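# Index the turntable one hole clockwise with the plunger

## Task

Rotate the turntable by exactly one hole position, clockwise when viewed from above, so that the plunger's pin ends up fully seated in the new hole; the fixture must finish upright on the deck and neither gripper may still be touching it.

## Robot and tools

Robot: two 6-joint arms with parallel grippers, left_arm and right_arm. Each arm also carries a wrist camera. A wrist camera cable touching the fixture counts as that hand touching it.

Frames: the scene frame has its origin at table-top height, midway between the nominal arm bases. +z points up, +x points out over the table, and left_arm sits on the +y side; the names do not match image left and right. Calibrated bases in the scene frame are left_arm at (+0.025, +0.326, +0.031) m and right_arm at (-0.004, -0.268, +0.031) m. Both are turned only slightly about z (quat_wxyz w=1, z=+0.003 and -0.018), and up is +z in each base frame. Each arm reports its hand pose (end_effector_position in metres, end_effector_quat_wxyz) in its own base frame. That point lies between the finger pads, about 1 cm short of the fingertips. The fingers extend along the gripper's +z and close along its y. Reported poses may be off by a few cm, more at long reach. Fixed cameras and the table are given in the scene frame.

Row layout: every command row is one flat list of 14 numbers covering both arms, even if only one arm moves. The first 7 are for left_arm and the last 7 for right_arm. Each arm's 7 are absolute joint angles in radians in this order: waist, shoulder, elbow, wrist roll (joint6), wrist yaw (joint5), wrist pitch (joint4), then the gripper opening. Ranges are waist -2.618..3.054, shoulder 0..3.142, elbow 0..3.142, wrist roll -2.094..2.094, wrist yaw -1.571..1.571 and wrist pitch -1.571..1.571. A joint's true end may sit up to 0.059 rad either side of these. A target more than 0.059 rad beyond an end, and farther out than the joint already is, gets the call refused. Targets past the true end are clipped, and the result may say "joint sent to its limit". The opening is a command from -1 (closed) to +1 (fully open, pad gap 0.094 m); it is not an angle. To leave a gripper unchanged, repeat its current command, because 0 is a real command.

Tools:
- execute_actions(actions, cameras): actions is a list of actions. Each action is a table of up to 15 rows, and each row lasts one 1/30 s step. A short table repeats its last row to fill 15 steps, so one action is 0.5 s. An empty list just returns state and images.
- move(target, speed, blend, opening_speed, blocking, cameras): target is either one 14-number row or a list of up to 15 rows, all absolute joint angles as above. All joints travel in sync, so the hand traces a curve. speed is the peak rad/s of the joint with the farthest to go (0.01 to 12.57, default 0.5), given once or per target. blend is a corner radius in rad for the rows of a list (default 0, stop at each). opening_speed is the gripper command rate per second (at least 0.2); use a low value on fragile parts. blocking=false returns after about 0.5 s while the move continues, and a new move replaces it. Paths take at least 0.5 s, and those over 10 s stop short. Moves do not avoid obstacles or the other arm. The result adds a move: line: done, off_target (at rest with some joint over 0.035 rad from its target), moving, held or fault, plus limits=held if steps were withheld. Neither done nor off_target tells you about contact.
- wait(seconds 0..10): lets time pass with the last commands held; a running move keeps going.
- stop(): brakes the running move; it needs room to brake.
- zoom_image(camera, region [x0,y0,x1,y1] in pixels, at most 504x504): a closer view of that camera's latest image. Cameras are cam_head_left, cam_head_right, cam_left_wrist and cam_right_wrist, each 896x504.
- read_manual(section): returns licence text only.
- finished_scene(scene): ends the scene for good. The goal must hold with the robot's hands off.

Result lines: Joint positions and Joint velocities give one block per arm in row order, followed by the finger pad gap (m). "within noise" means that arm is still. Joint targets are the angles currently being driven toward. Resend them to hold a joint still. Tool commands shows the current gripper commands. grip_measured uses the -1..1 scale; with nothing held it reads up to about 2.7 mm wide. Joint torques are total drive output including gravity, with a fixed offset and noise. Positive means toward a larger angle, and joints 1-3 wrap at ±28 N m. A "joint command not followed" line means the clearance check altered or dropped targets. Executed calls also list joint positions at sample steps.

Motion limits: each step's target stays within 0.339 rad of the measured angle for waist, shoulder and elbow, and within 2.2 rad for the wrist joints. Targets that would move the hand more than 200 mm are scaled back, so far goals take several actions. Tiny turns may not start at all. The simulation keeps running while you compose replies, and the robot holds its last command meanwhile.

Gripping: the gripper goes to where grip_measured equals your command. About 0.05 below the reading at first touch (0.11 or more for small or round parts), it squeezes at full force, roughly 50-64 N per pad. To release, command well above grip_measured.

Avoid: knocking anything off the table, dropping parts or releasing them while they move, and fast impacts. Press gently by aiming only slightly past contact at low speed. Do not let the arms collide or squeeze each other's fingers, which can fail the task. Avoid long stretched-out holds or pushing at unreachable poses, because these heat motors. MOTOR HOT appears at 75 °C. At 90 °C the arm folds and idles, and at 100 °C it goes limp. Any arm stop is undesirable. Finish with the fixture upright and both grippers clear of it.

Each tool is called after "Request:" in YAML: its name, and indented under it one key for each argument.

## Session

Request:
execute_actions:
  actions: []

Scene clock: 0.00 s.
left_arm: end_effector_position=(+0.3695, +0.0210, +0.1447) grip_measured=+1.000 end_effector_quat_wxyz=(+0.691, -0.046, +0.720, +0.036) | right_arm: end_effector_position=(+0.3642, -0.0543, +0.1341) grip_measured=+1.000 end_effector_quat_wxyz=(+0.671, +0.135, +0.726, -0.062)
Joint names: [waist, shoulder, elbow, wrist roll, wrist yaw, wrist pitch]
Joint positions: left_arm=[-0.002 1.545 0.182 -0.017 -0.116 1.321 0.094] | right_arm=[-0.036 1.532 0.189 0.115 0.24 1.248 0.094]
Joint velocities: within noise
Joint torques (N m): no reading
Heat: left arm: 33 °C; right arm: 32 °C.
Joint targets: left_arm=[-0.002 1.540 0.186 -0.017 -0.116 1.320] | right_arm=[-0.036 1.528 0.193 0.114 0.240 1.243]
Tool commands: left_gripper/opening=+1.0 right_gripper/opening=+1.0

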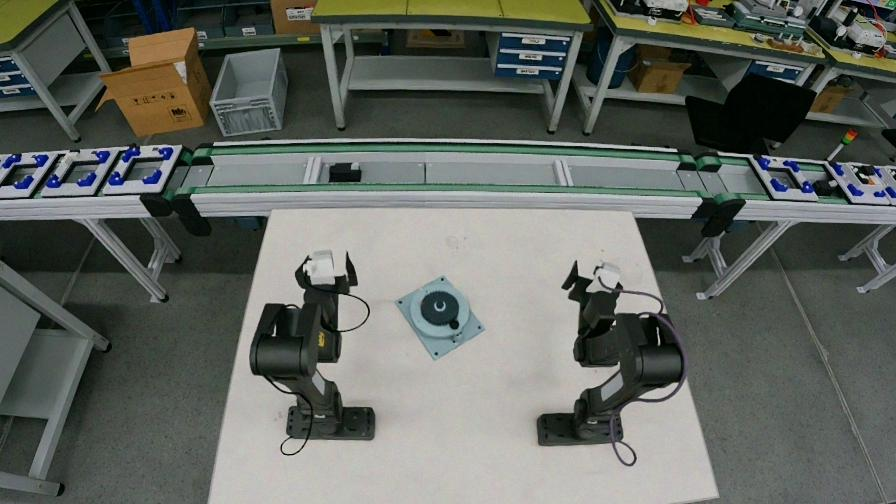

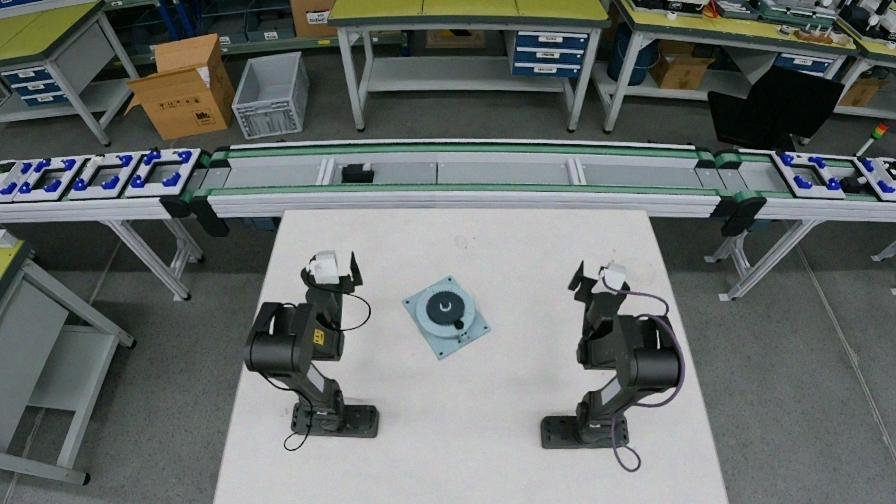

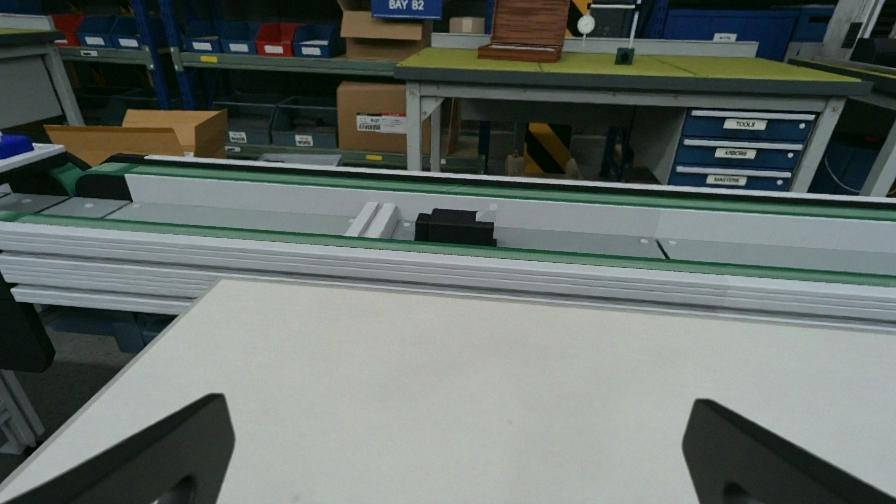

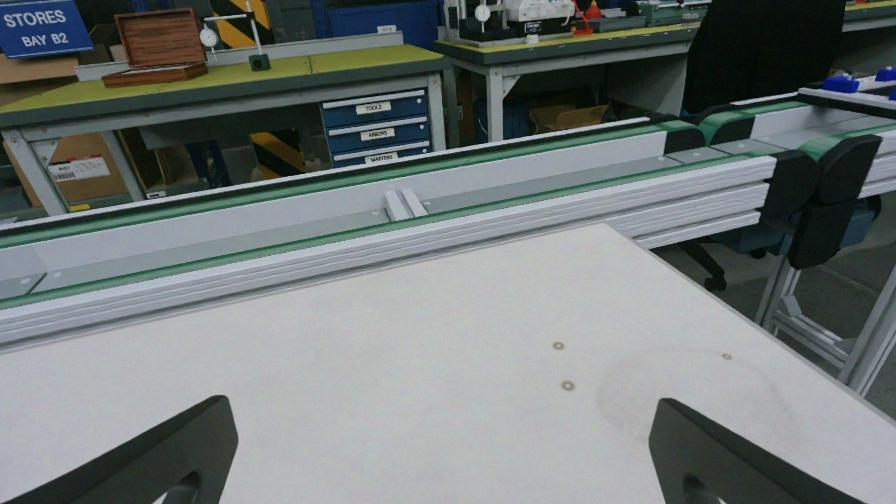

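Request:
zoom_image:
  camera: "cam_head_left"
  region: [380, 260, 500, 380]

Request:
zoom_image:
  camera: "cam_head_right"
  region: [390, 260, 510, 380]

Scaled by 4.200 from the camera's 896x504 image, which has a finer 1280x720 frame.

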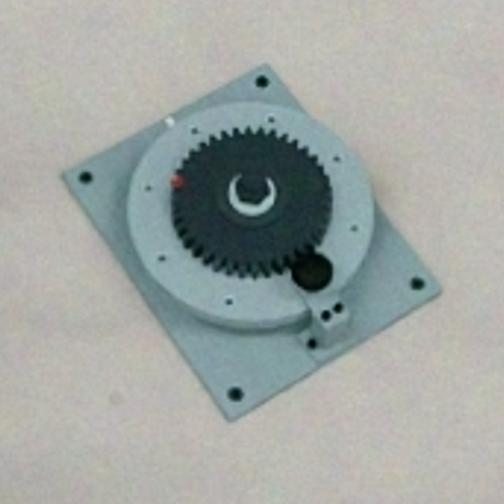

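Scaled by 4.200 from the camera's 896x504 image, which has a finer 1280x720 frame.

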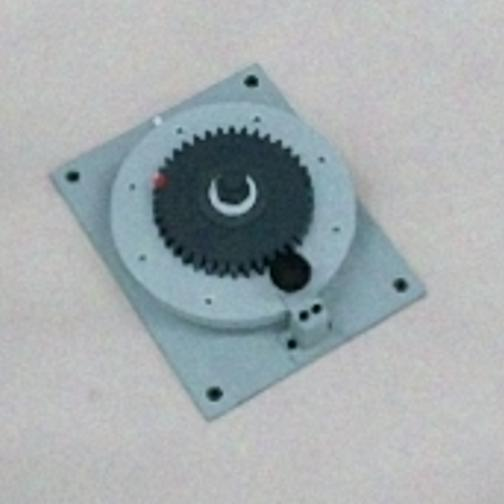

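Request:
move:
  target:
    - [-0.002, 1.92, 1.82, 0, 0, -1.4708, 1, -0.036, 1.528, 0.193, 0.114, 0.240, 1.243, 1]
    - [-0.77, 1.92, 1.82, 0, 0, -1.4708, 1, -0.036, 1.528, 0.193, 0.114, 0.240, 1.243, 1]
  speed: 1.0

Scene clock: 159.30 s.
left_arm: end_effector_position=(+0.2554, -0.2504, +0.1520) grip_measured=+1.000 end_effector_quat_wxyz=(+0.002, +0.375, +0.927, -0.003) | right_arm: end_effector_position=(+0.3642, -0.0543, +0.1341) grip_measured=+1.000 end_effector_quat_wxyz=(+0.671, +0.135, +0.726, -0.062)
Joint names: [waist, shoulder, elbow, wrist roll, wrist yaw, wrist pitch]
Joint positions: left_arm=[-0.777 1.904 1.793 -0.009 0.004 -1.454 0.094] | right_arm=[-0.036 1.532 0.189 0.115 0.24 1.248 0.094]
Joint velocities: within noise
Joint torques (N m): left_arm=[0.42 -8.21 7.01 0.11 -0.04 0.24] | right_arm=[-0.1 -4.52 6.13 -0.01 0.01 1.7]
Heat: left arm: 34 °C; right arm: 36 °C.
Joint targets: left_arm=[-0.770 1.920 1.820 0.000 0.000 -1.471] | right_arm=[-0.036 1.528 0.193 0.114 0.240 1.243]
move: done

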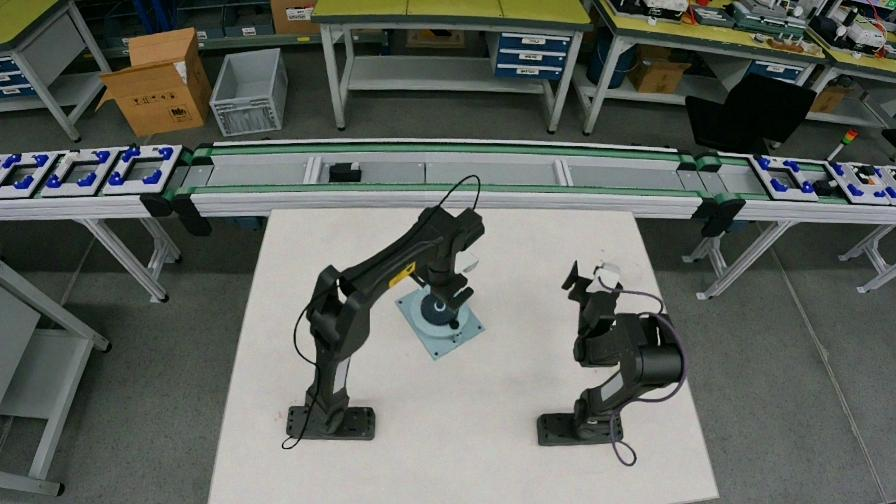

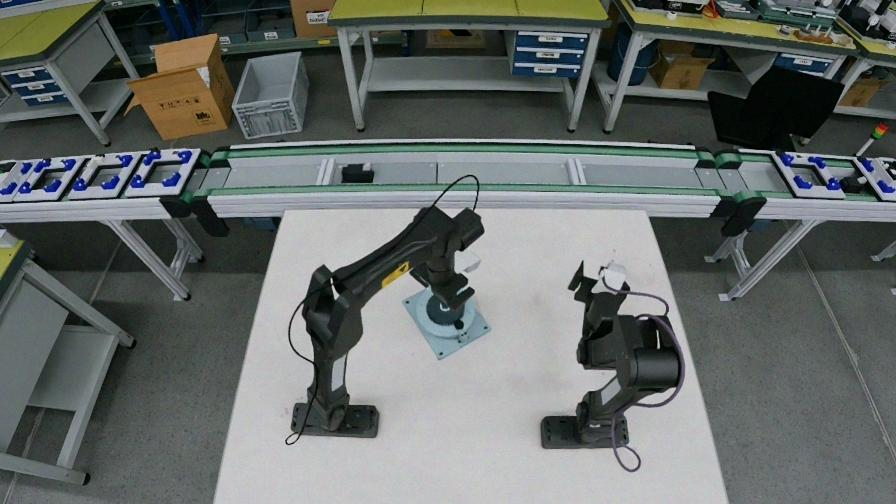

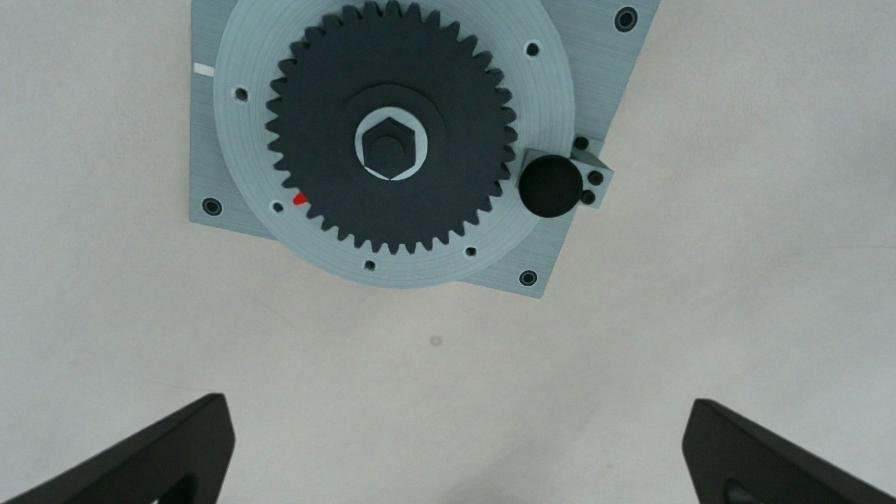

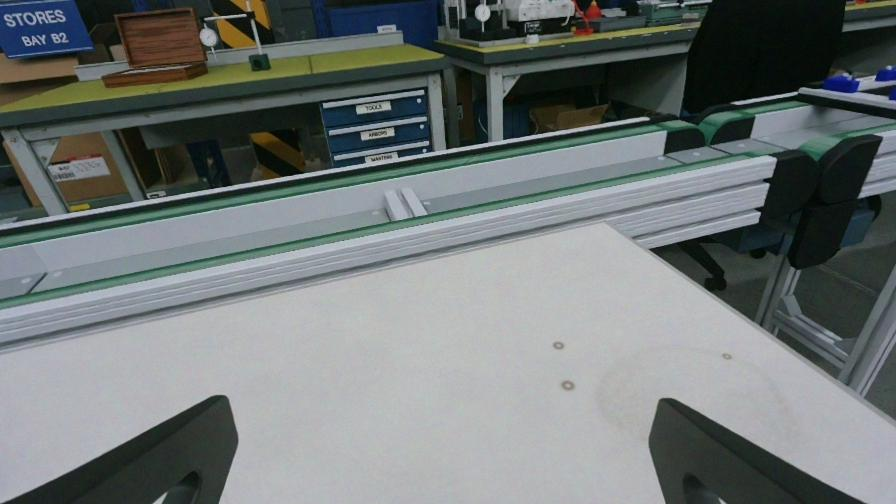

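Request:
zoom_image:
  camera: "cam_left_wrist"
  region: [180, 0, 680, 300]

Request:
zoom_image:
  camera: "cam_left_wrist"
  region: [480, 100, 660, 300]

Scaled by 1.008 from the camera's 896x504 image, which has a finer 1280x720 frame.

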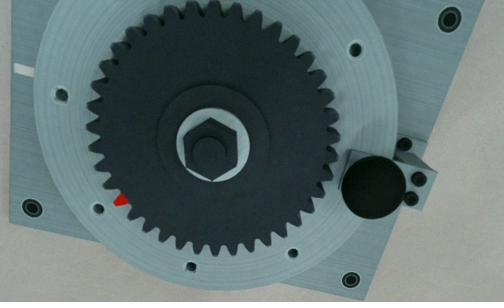

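Scaled by 2.520 from the camera's 896x504 image, which has a finer 1280x720 frame.

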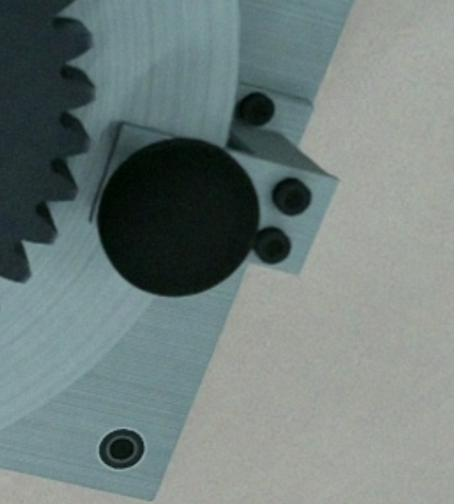

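Request:
move:
  target:
    - [-0.35, 1.92, 1.82, 0, 0, -1.4708, 1, 0, 2.08, 0.475, 0, -1.5, 1.54, 1]
  speed: 1.0

Scene clock: 313.10 s.
left_arm: end_effector_position=(+0.3357, -0.1226, +0.1520) grip_measured=+1.000 end_effector_quat_wxyz=(+0.002, +0.171, +0.985, -0.002) | right_arm: end_effector_position=(+0.2838, +0.1762, +0.0935) grip_measured=+1.000 end_effector_quat_wxyz=(+0.483, -0.439, +0.559, +0.511)
Joint names: [waist, shoulder, elbow, wrist roll, wrist yaw, wrist pitch]
Joint positions: left_arm=[-0.352 1.904 1.793 -0.009 0.003 -1.455 0.094] | right_arm=[-0.008 2.062 0.464 0.015 -1.487 1.466 0.094]
Joint velocities: within noise
Joint torques (N m): left_arm=[0.05 -8.25 6.99 0.11 -0.03 0.23] | right_arm=[0.7 -5.76 4.53 -0.12 -0.21 1.87]
Heat: left arm: 34 °C; right arm: 38 °C.
Joint targets: left_arm=[-0.350 1.920 1.820 0.000 0.000 -1.471] | right_arm=[0.000 2.080 0.475 0.000 -1.500 1.540]
move: off_target (right_arm); right_arm: the wrist pitch is farthest, 0.074 rad from its target

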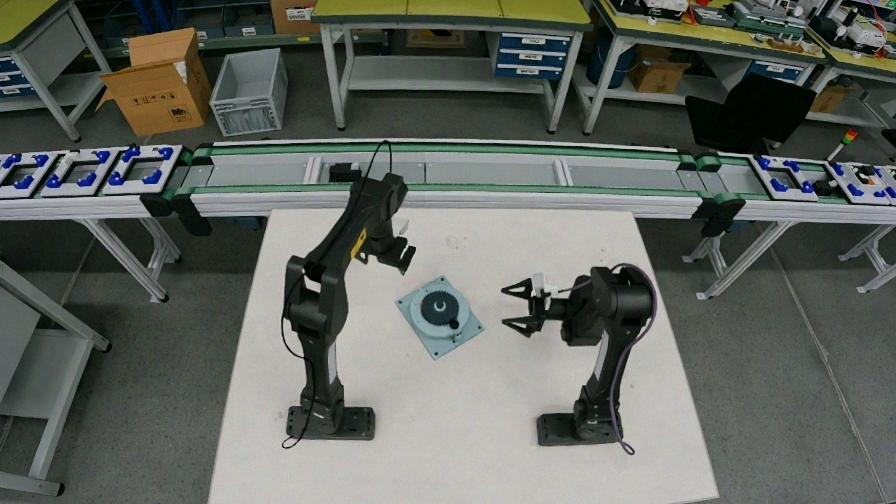

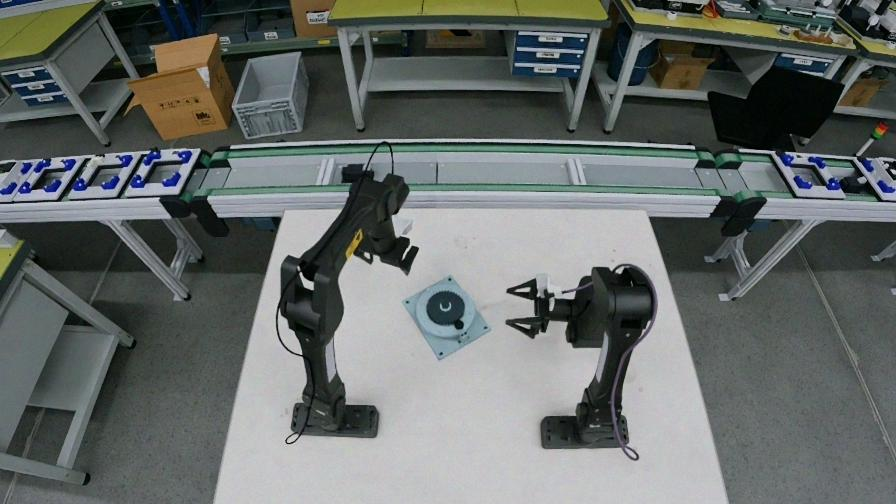

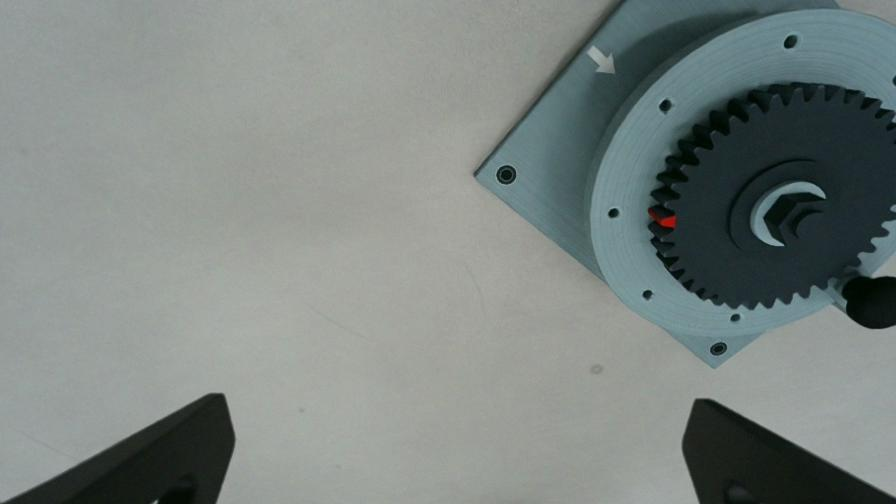

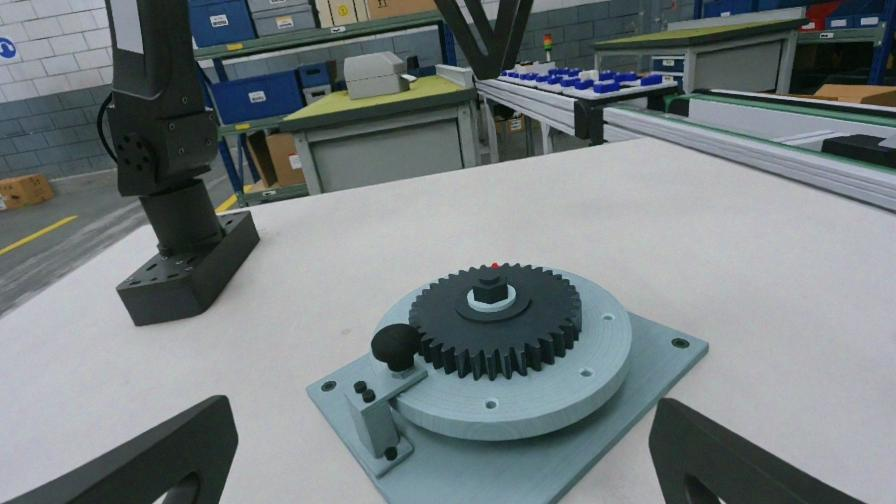

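Request:
zoom_image:
  camera: "cam_right_wrist"
  region: [300, 240, 650, 480]

Request:
zoom_image:
  camera: "cam_right_wrist"
  region: [330, 300, 470, 420]

Request:
zoom_image:
  camera: "cam_left_wrist"
  region: [560, 20, 896, 370]

Scaled by 1.440 from the camera's 896x504 image, which has a finer 1280x720 frame.

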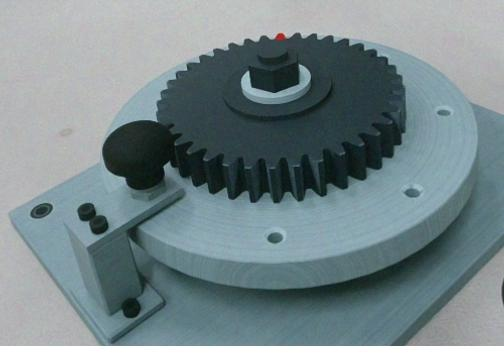

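Scaled by 3.600 from the camera's 896x504 image, which has a finer 1280x720 frame.

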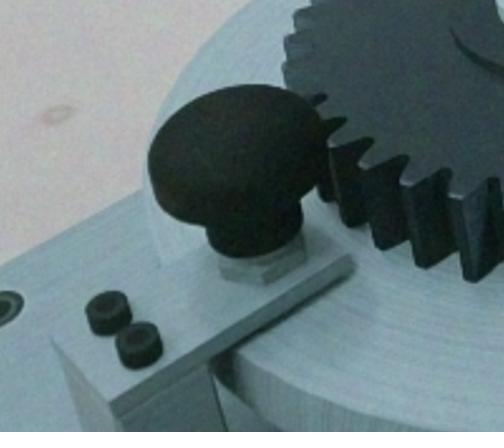

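Scaled by 1.440 from the camera's 896x504 image, which has a finer 1280x720 frame.

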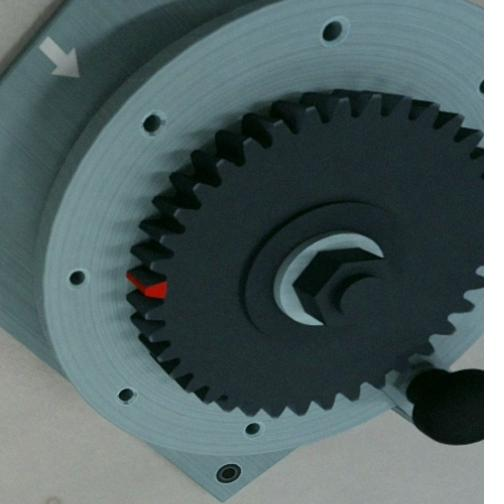

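Request:
move:
  target: [-0.712, 2.04, 1.809, 0, 0, -1.345, 1, 0, 2.08, 0.475, 0, -1.5, 1.54, 1]
  speed: 0.7

Request:
zoom_image:
  camera: "cam_left_wrist"
  region: [300, 100, 650, 400]

Scene clock: 607.00 s.
left_arm: end_effector_position=(+0.2872, -0.2512, +0.1098) grip_measured=+1.000 end_effector_quat_wxyz=(-0.012, +0.348, +0.937, +0.004) | right_arm: end_effector_position=(+0.2838, +0.1762, +0.0937) grip_measured=+1.000 end_effector_quat_wxyz=(+0.483, -0.440, +0.558, +0.511)
Joint names: [waist, shoulder, elbow, wrist roll, wrist yaw, wrist pitch]
Joint positions: left_arm=[-0.72 2.024 1.793 -0.009 0.002 -1.364 0.094] | right_arm=[-0.008 2.062 0.465 0.014 -1.488 1.466 0.094]
Joint velocities: within noise
Joint torques (N m): left_arm=[0.69 -9.26 6.08 0.11 -0.03 0.51] | right_arm=[0.7 -5.78 4.51 -0.11 -0.22 1.89]
Heat: left arm: 34 °C; right arm: 40 °C.
Joint targets: left_arm=[-0.712 2.040 1.809 0.000 0.000 -1.345] | right_arm=[0.000 2.080 0.475 0.000 -1.500 1.540]
move: off_target (right_arm); right_arm: the wrist pitch is farthest, 0.074 rad from its target

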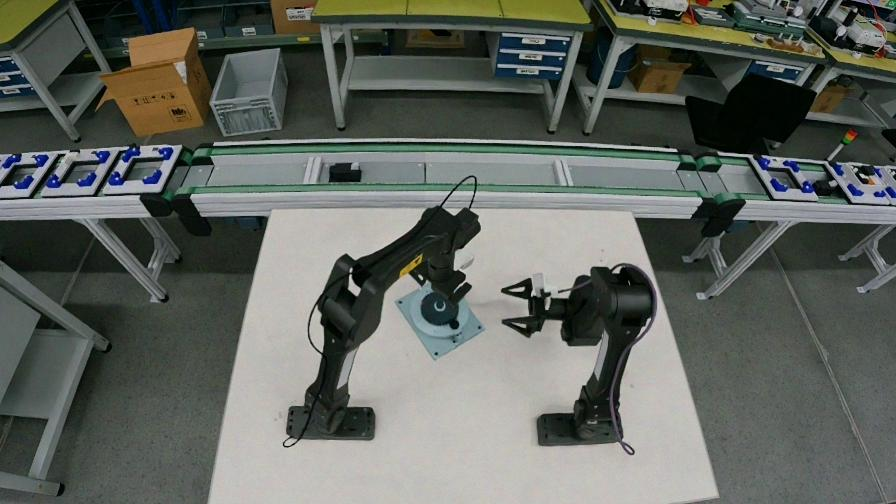

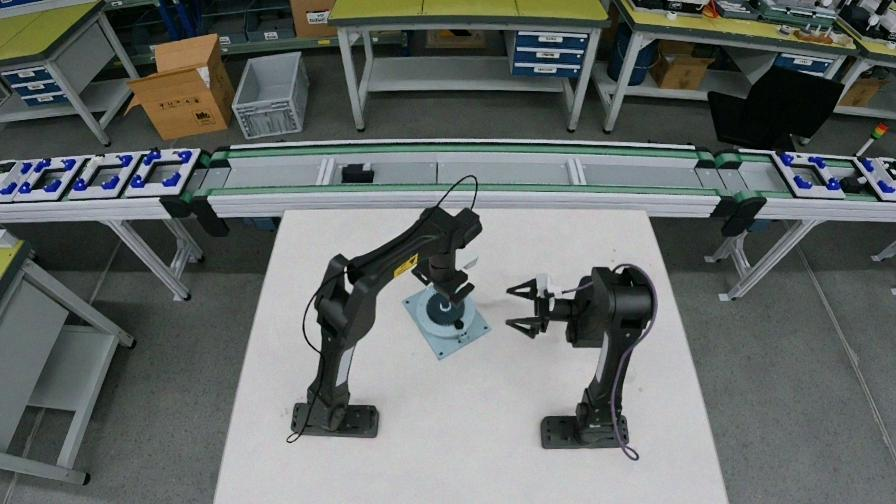

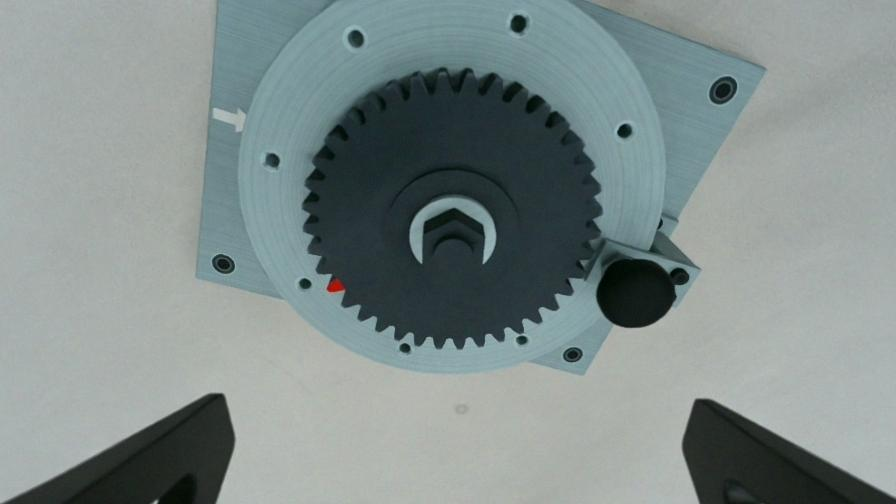

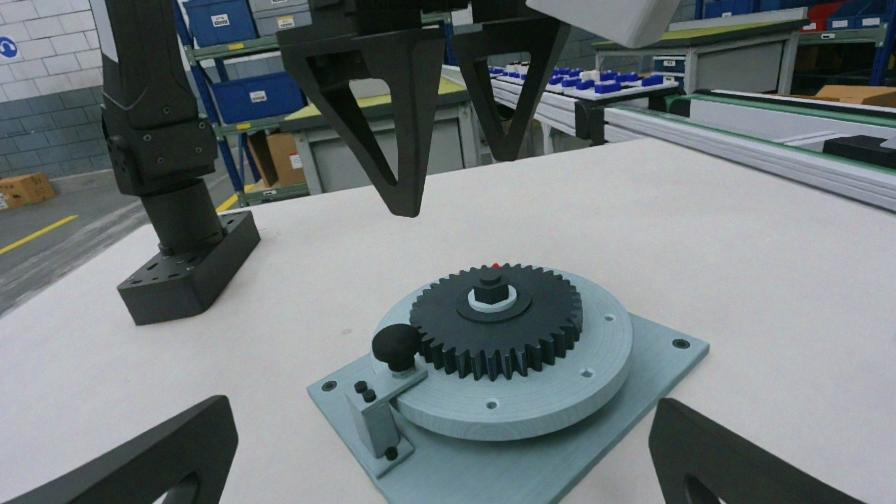

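Scaled by 1.440 from the camera's 896x504 image, which has a finer 1280x720 frame.

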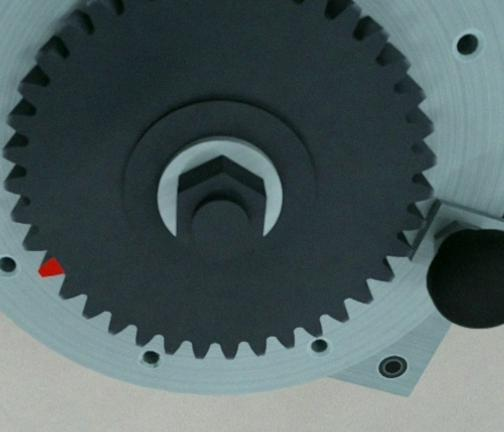

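Request:
move:
  target:
    - [-0.712, 2.036, 1.793, -1.047, 0, -1.320, 0.0, 0, 1.56, 0.11, 0, 0, 1.065, 0.1]
    - [-0.712, 2.036, 1.793, -1.047, 0, -1.320, 0.0, 0.883, 1.56, 0.11, 0, 0, 1.065, 0.1]
  speed: 0.8

Scene clock: 672.20 s.
left_arm: end_effector_position=(+0.2931, -0.2554, +0.1098) grip_measured=+0.002 end_effector_quat_wxyz=(+0.001, -0.158, +0.987, -0.002) | right_arm: end_effector_position=(+0.2149, +0.2619, +0.0519) grip_measured=+0.102 end_effector_quat_wxyz=(+0.503, -0.351, +0.752, +0.242)
Joint names: [waist, shoulder, elbow, wrist roll, wrist yaw, wrist pitch]
Joint positions: left_arm=[-0.719 2.024 1.793 -1.036 0.002 -1.335 0.047] | right_arm=[0.875 1.579 0.118 0.007 -0.01 1.075 0.052]
Joint velocities: within noise
Joint torques (N m): left_arm=[0.49 -9.73 4.9 -0.11 -0.02 0.59] | right_arm=[0.68 -5.52 4.26 -0.04 0.09 1.63]
Heat: left arm: 37 °C; right arm: 40 °C.
Joint targets: left_arm=[-0.712 2.036 1.793 -1.047 0.000 -1.320] | right_arm=[0.883 1.560 0.110 0.000 0.000 1.065]
move: done

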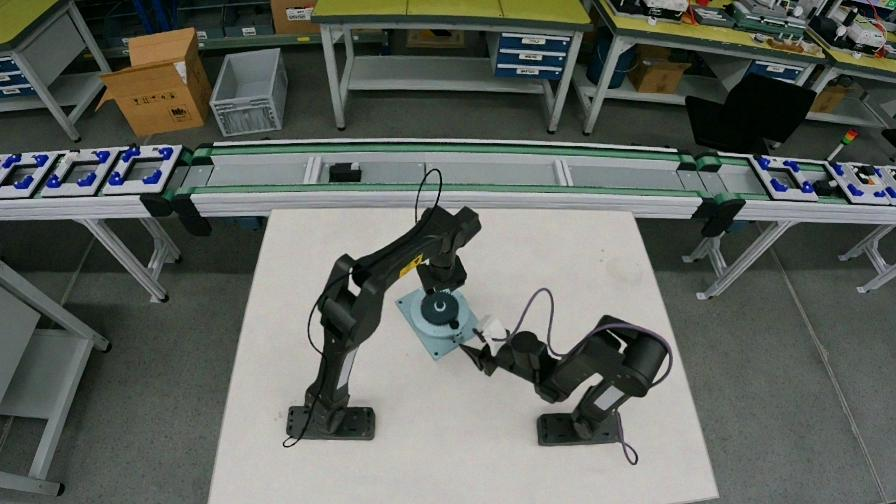

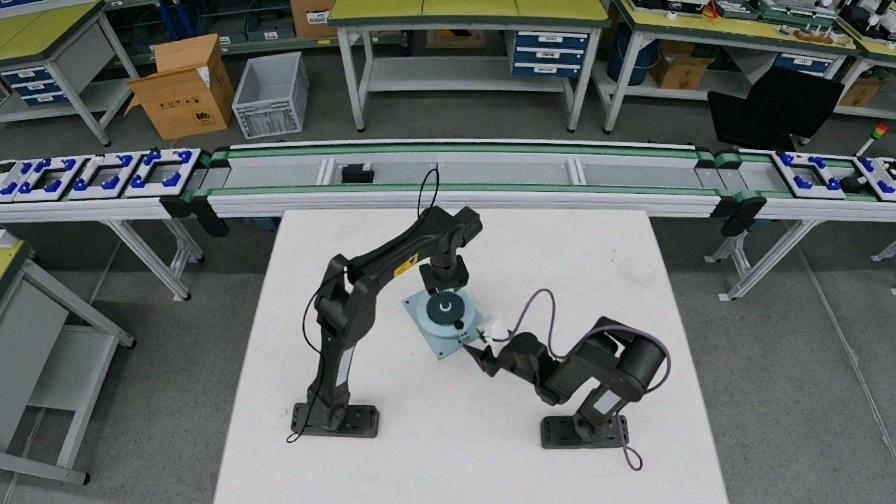

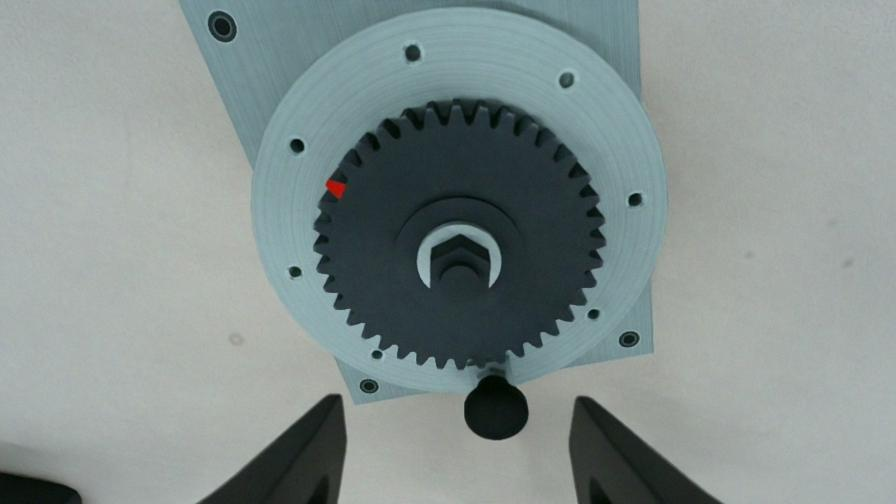

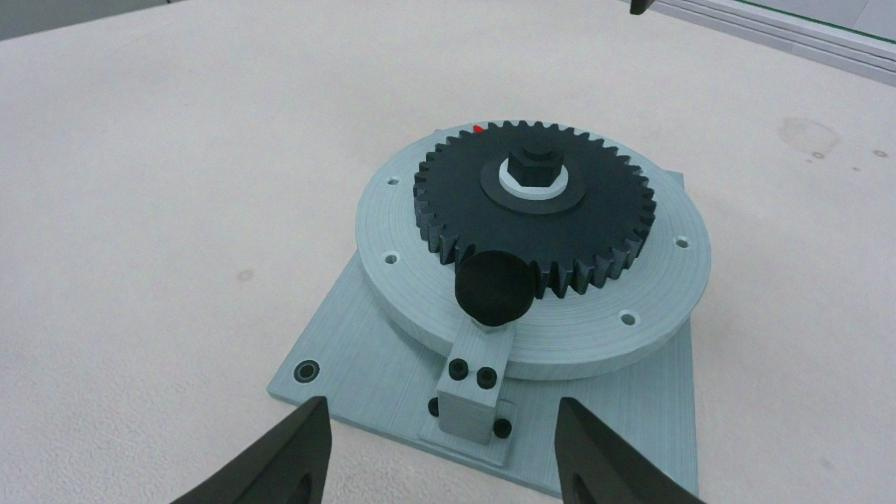

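Request:
move:
  target: [-0.712, 2.036, 1.793, -1.047, 0, -1.320, 0.0, 1.17, 1.61, 0.172, 0.235, 0.555, 1.0, 0.1]
  speed: 0.6
  cameras: ["cam_left_wrist", "cam_right_wrist"]

Request:
zoom_image:
  camera: "cam_right_wrist"
  region: [280, 100, 680, 504]

Scene clock: 775.47 s.
left_arm: end_effector_position=(+0.2931, -0.2554, +0.1098) grip_measured=+0.002 end_effector_quat_wxyz=(+0.001, -0.158, +0.987, -0.002) | right_arm: end_effector_position=(+0.2104, +0.2586, +0.0535) grip_measured=+0.102 end_effector_quat_wxyz=(+0.543, -0.242, +0.789, +0.158)
Joint names: [waist, shoulder, elbow, wrist roll, wrist yaw, wrist pitch]
Joint positions: left_arm=[-0.719 2.024 1.793 -1.037 0.002 -1.335 0.047] | right_arm=[1.162 1.598 0.156 0.219 0.537 1.008 0.052]
Joint velocities: within noise
Joint torques (N m): left_arm=[0.49 -9.76 4.92 -0.11 -0.02 0.59] | right_arm=[0.7 -3.3 6.5 0.19 0.27 1.55]
Heat: left arm: 38 °C; right arm: 41 °C.
Joint targets: left_arm=[-0.712 2.036 1.793 -1.047 0.000 -1.320] | right_arm=[1.170 1.610 0.172 0.235 0.555 1.000]
move: done
Images, in order (width x height): cam_left_wrist 896x504, cam_right_wrist 896x504.

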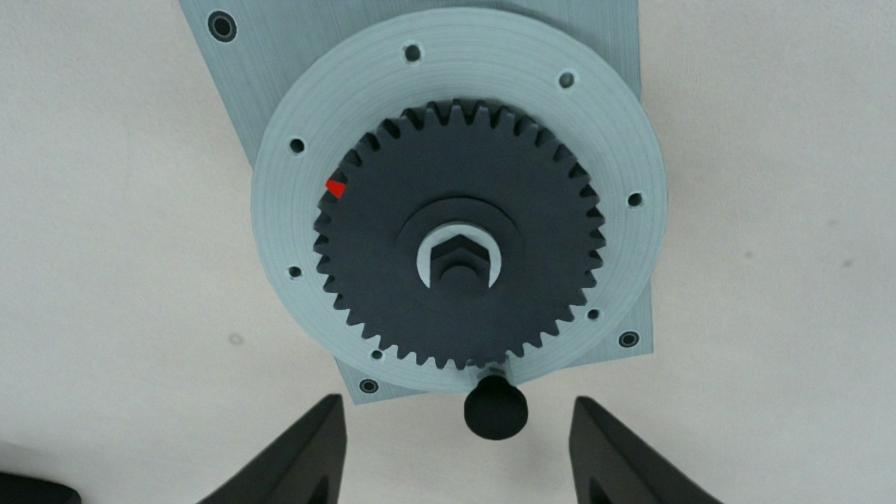

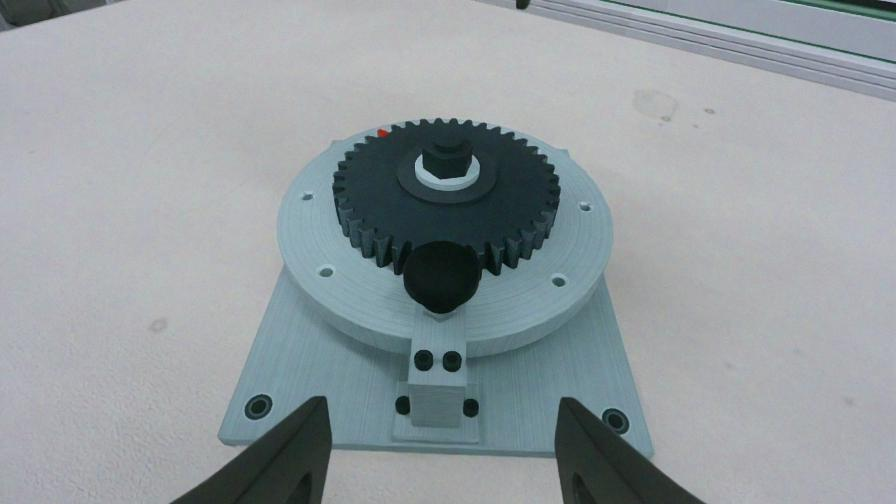

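Scaled by 1.248 from the camera's 896x504 image, which has a finer 1280x720 frame.

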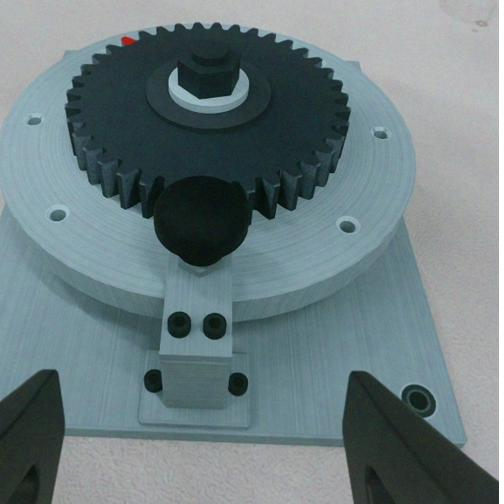

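Request:
move:
  target: [-0.712, 2.036, 1.793, -1.047, 0, -1.320, 0.0, 1.022, 1.934, 0.378, 0.160, 0.397, 1.160, 0.1]
  speed: 0.4
  cameras: ["cam_left_wrist", "cam_right_wrist"]

Request:
zoom_image:
  camera: "cam_right_wrist"
  region: [280, 240, 640, 504]

Request:
zoom_image:
  camera: "cam_left_wrist"
  region: [320, 200, 680, 504]

Scene clock: 817.50 s.
left_arm: end_effector_position=(+0.2931, -0.2554, +0.1098) grip_measured=+0.002 end_effector_quat_wxyz=(+0.001, -0.158, +0.987, -0.002) | right_arm: end_effector_position=(+0.2606, +0.2973, +0.0310) grip_measured=+0.102 end_effector_quat_wxyz=(+0.541, -0.239, +0.790, +0.164)
Joint names: [waist, shoulder, elbow, wrist roll, wrist yaw, wrist pitch]
Joint positions: left_arm=[-0.719 2.024 1.793 -1.037 0.002 -1.335 0.047] | right_arm=[1.029 1.918 0.365 0.169 0.409 1.149 0.052]
Joint velocities: within noise
Joint torques (N m): left_arm=[0.49 -9.8 4.92 -0.11 -0.02 0.58] | right_arm=[-0.76 -5.38 5.57 -0.06 -0.06 1.76]
Heat: left arm: 38 °C; right arm: 41 °C.
Joint targets: left_arm=[-0.712 2.036 1.793 -1.047 0.000 -1.320] | right_arm=[1.022 1.934 0.378 0.160 0.397 1.160]
move: done
Images, in order (width x height): cam_left_wrist 896x504, cam_right_wrist 896x504.

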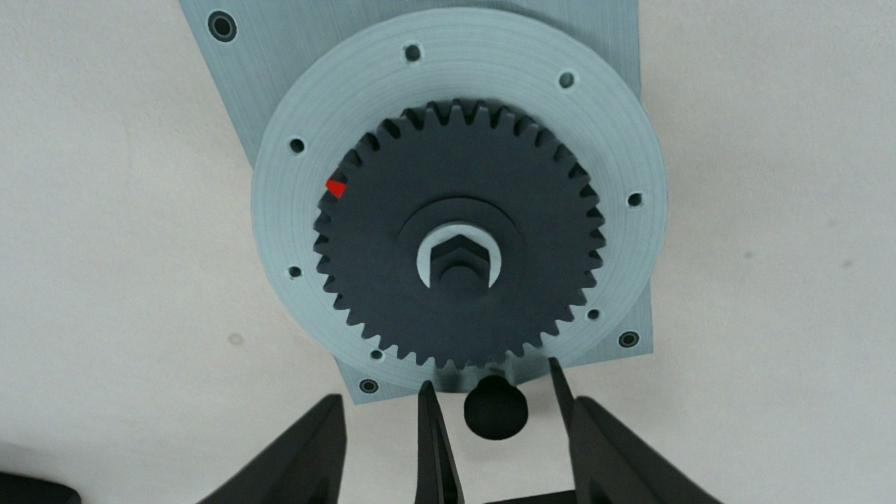

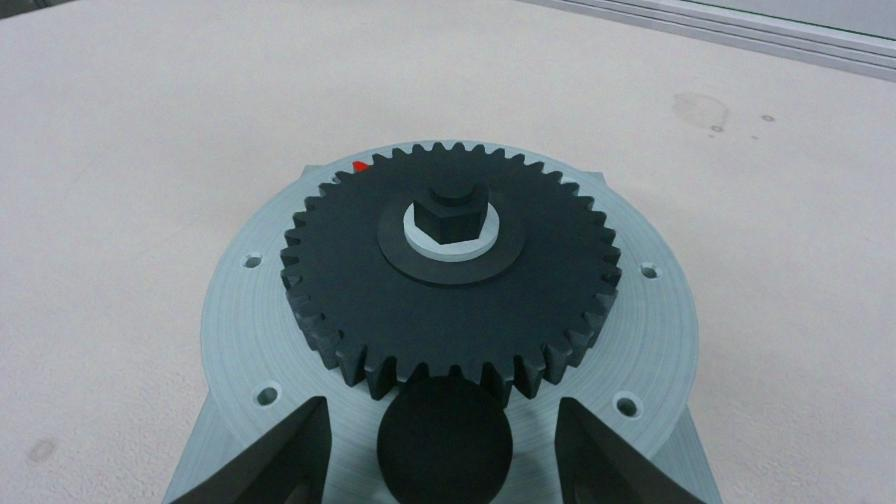

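Scaled by 1.400 from the camera's 896x504 image, which has a finer 1280x720 frame.

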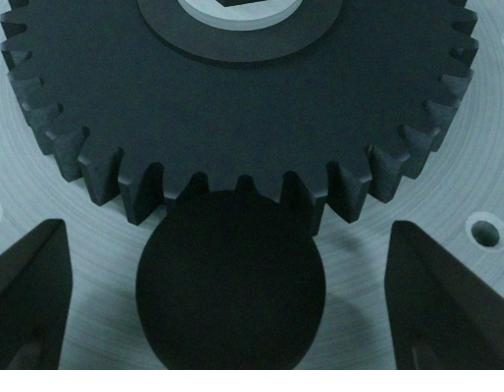

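Scaled by 1.400 from the camera's 896x504 image, which has a finer 1280x720 frame.

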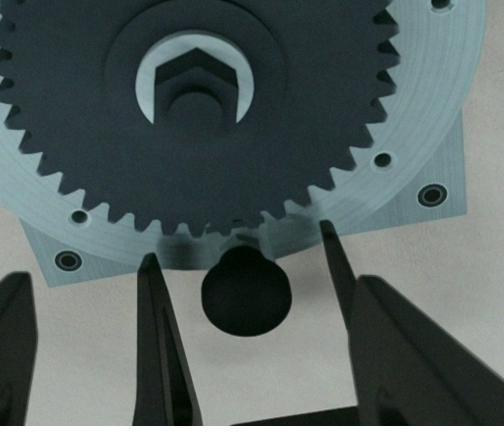

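Request:
move:
  target: [-0.712, 2.079, 1.550, -1.047, 0, -1.048, 0.0, 1.022, 1.934, 0.378, 0.160, 0.397, 1.160, 0.1]
  speed: 0.3
  cameras: ["cam_left_wrist", "cam_right_wrist"]

Request:
zoom_image:
  camera: "cam_right_wrist"
  region: [300, 60, 600, 330]

Request:
zoom_image:
  camera: "cam_left_wrist"
  region: [250, 150, 650, 504]

Scene clock: 847.80 s.
left_arm: end_effector_position=(+0.2950, -0.2572, +0.0405) grip_measured=+0.001 end_effector_quat_wxyz=(+0.004, -0.159, +0.987, -0.006) | right_arm: end_effector_position=(+0.2605, +0.2976, +0.0311) grip_measured=+0.102 end_effector_quat_wxyz=(+0.541, -0.240, +0.789, +0.164)
Joint names: [waist, shoulder, elbow, wrist roll, wrist yaw, wrist pitch]
Joint positions: left_arm=[-0.719 2.058 1.566 -1.037 0.002 -1.064 0.047] | right_arm=[1.029 1.918 0.365 0.168 0.408 1.149 0.052]
Joint velocities: within noise
Joint torques (N m): left_arm=[0.49 -9.17 3.56 -0.1 -0.03 0.65] | right_arm=[-0.76 -5.39 5.56 -0.06 -0.04 1.76]
Heat: left arm: 38 °C; right arm: 39 °C.
Joint targets: left_arm=[-0.712 2.079 1.550 -1.047 0.000 -1.048] | right_arm=[1.022 1.934 0.378 0.160 0.397 1.160]
move: done
Images, in order (width x height): cam_left_wrist 896x504, cam_right_wrist 896x504.

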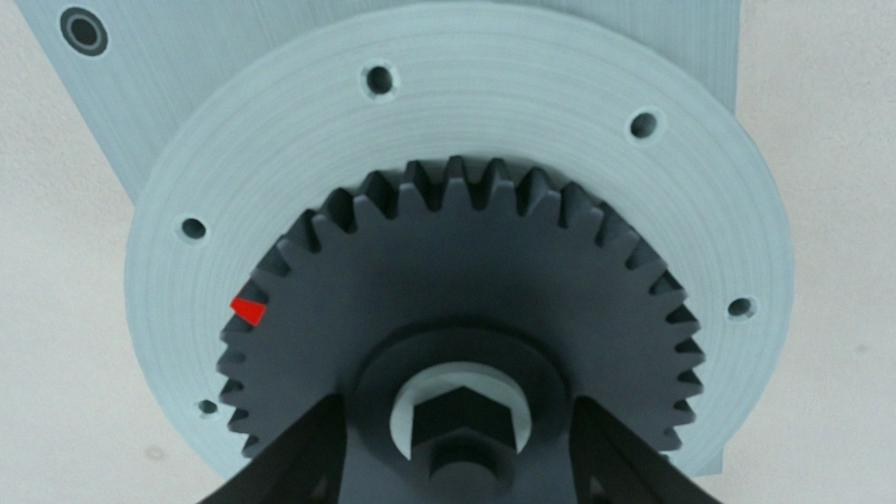

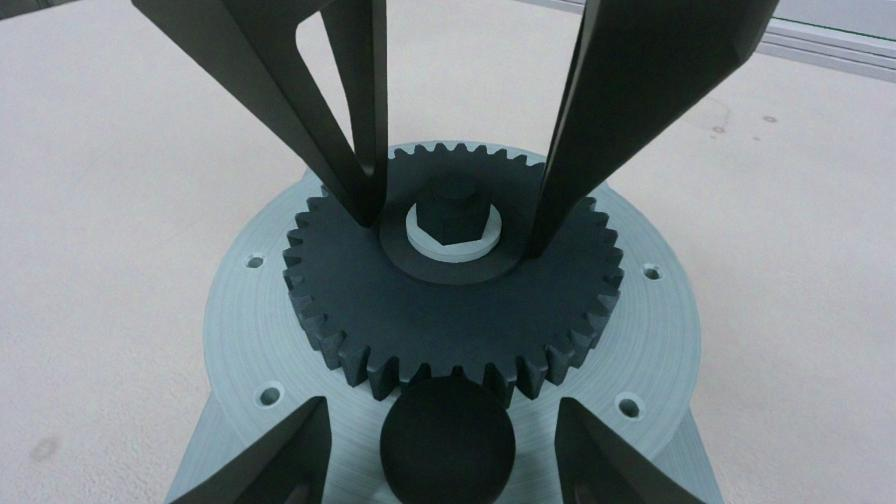

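Scaled by 1.680 from the camera's 896x504 image, which has a finer 1280x720 frame.

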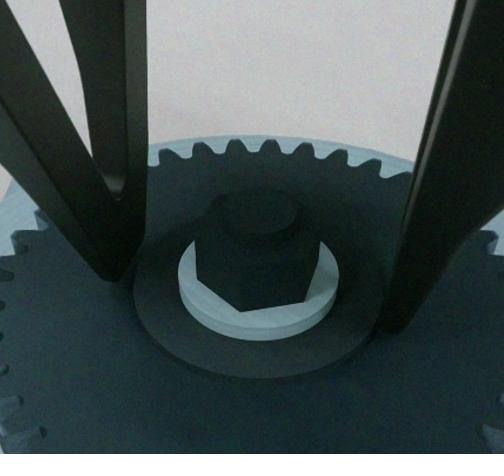

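Scaled by 1.260 from the camera's 896x504 image, which has a finer 1280x720 frame.

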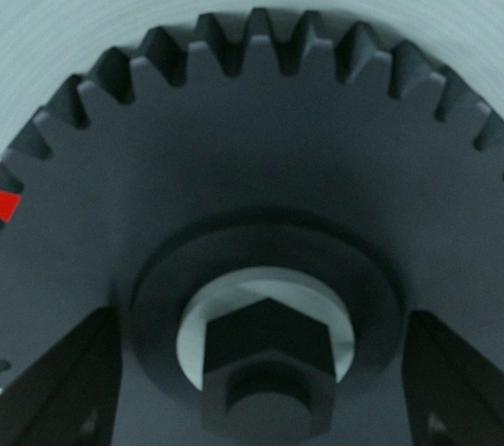

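Request:
zoom_image:
  camera: "cam_right_wrist"
  region: [350, 160, 560, 290]

Scaled by 2.400 from the camera's 896x504 image, which has a finer 1280x720 frame.

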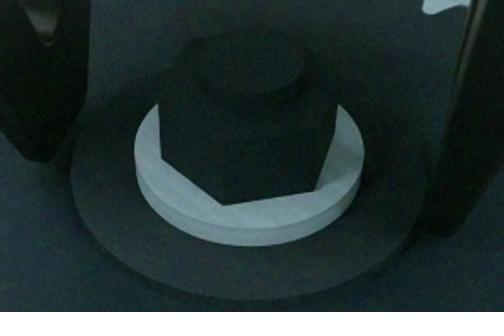

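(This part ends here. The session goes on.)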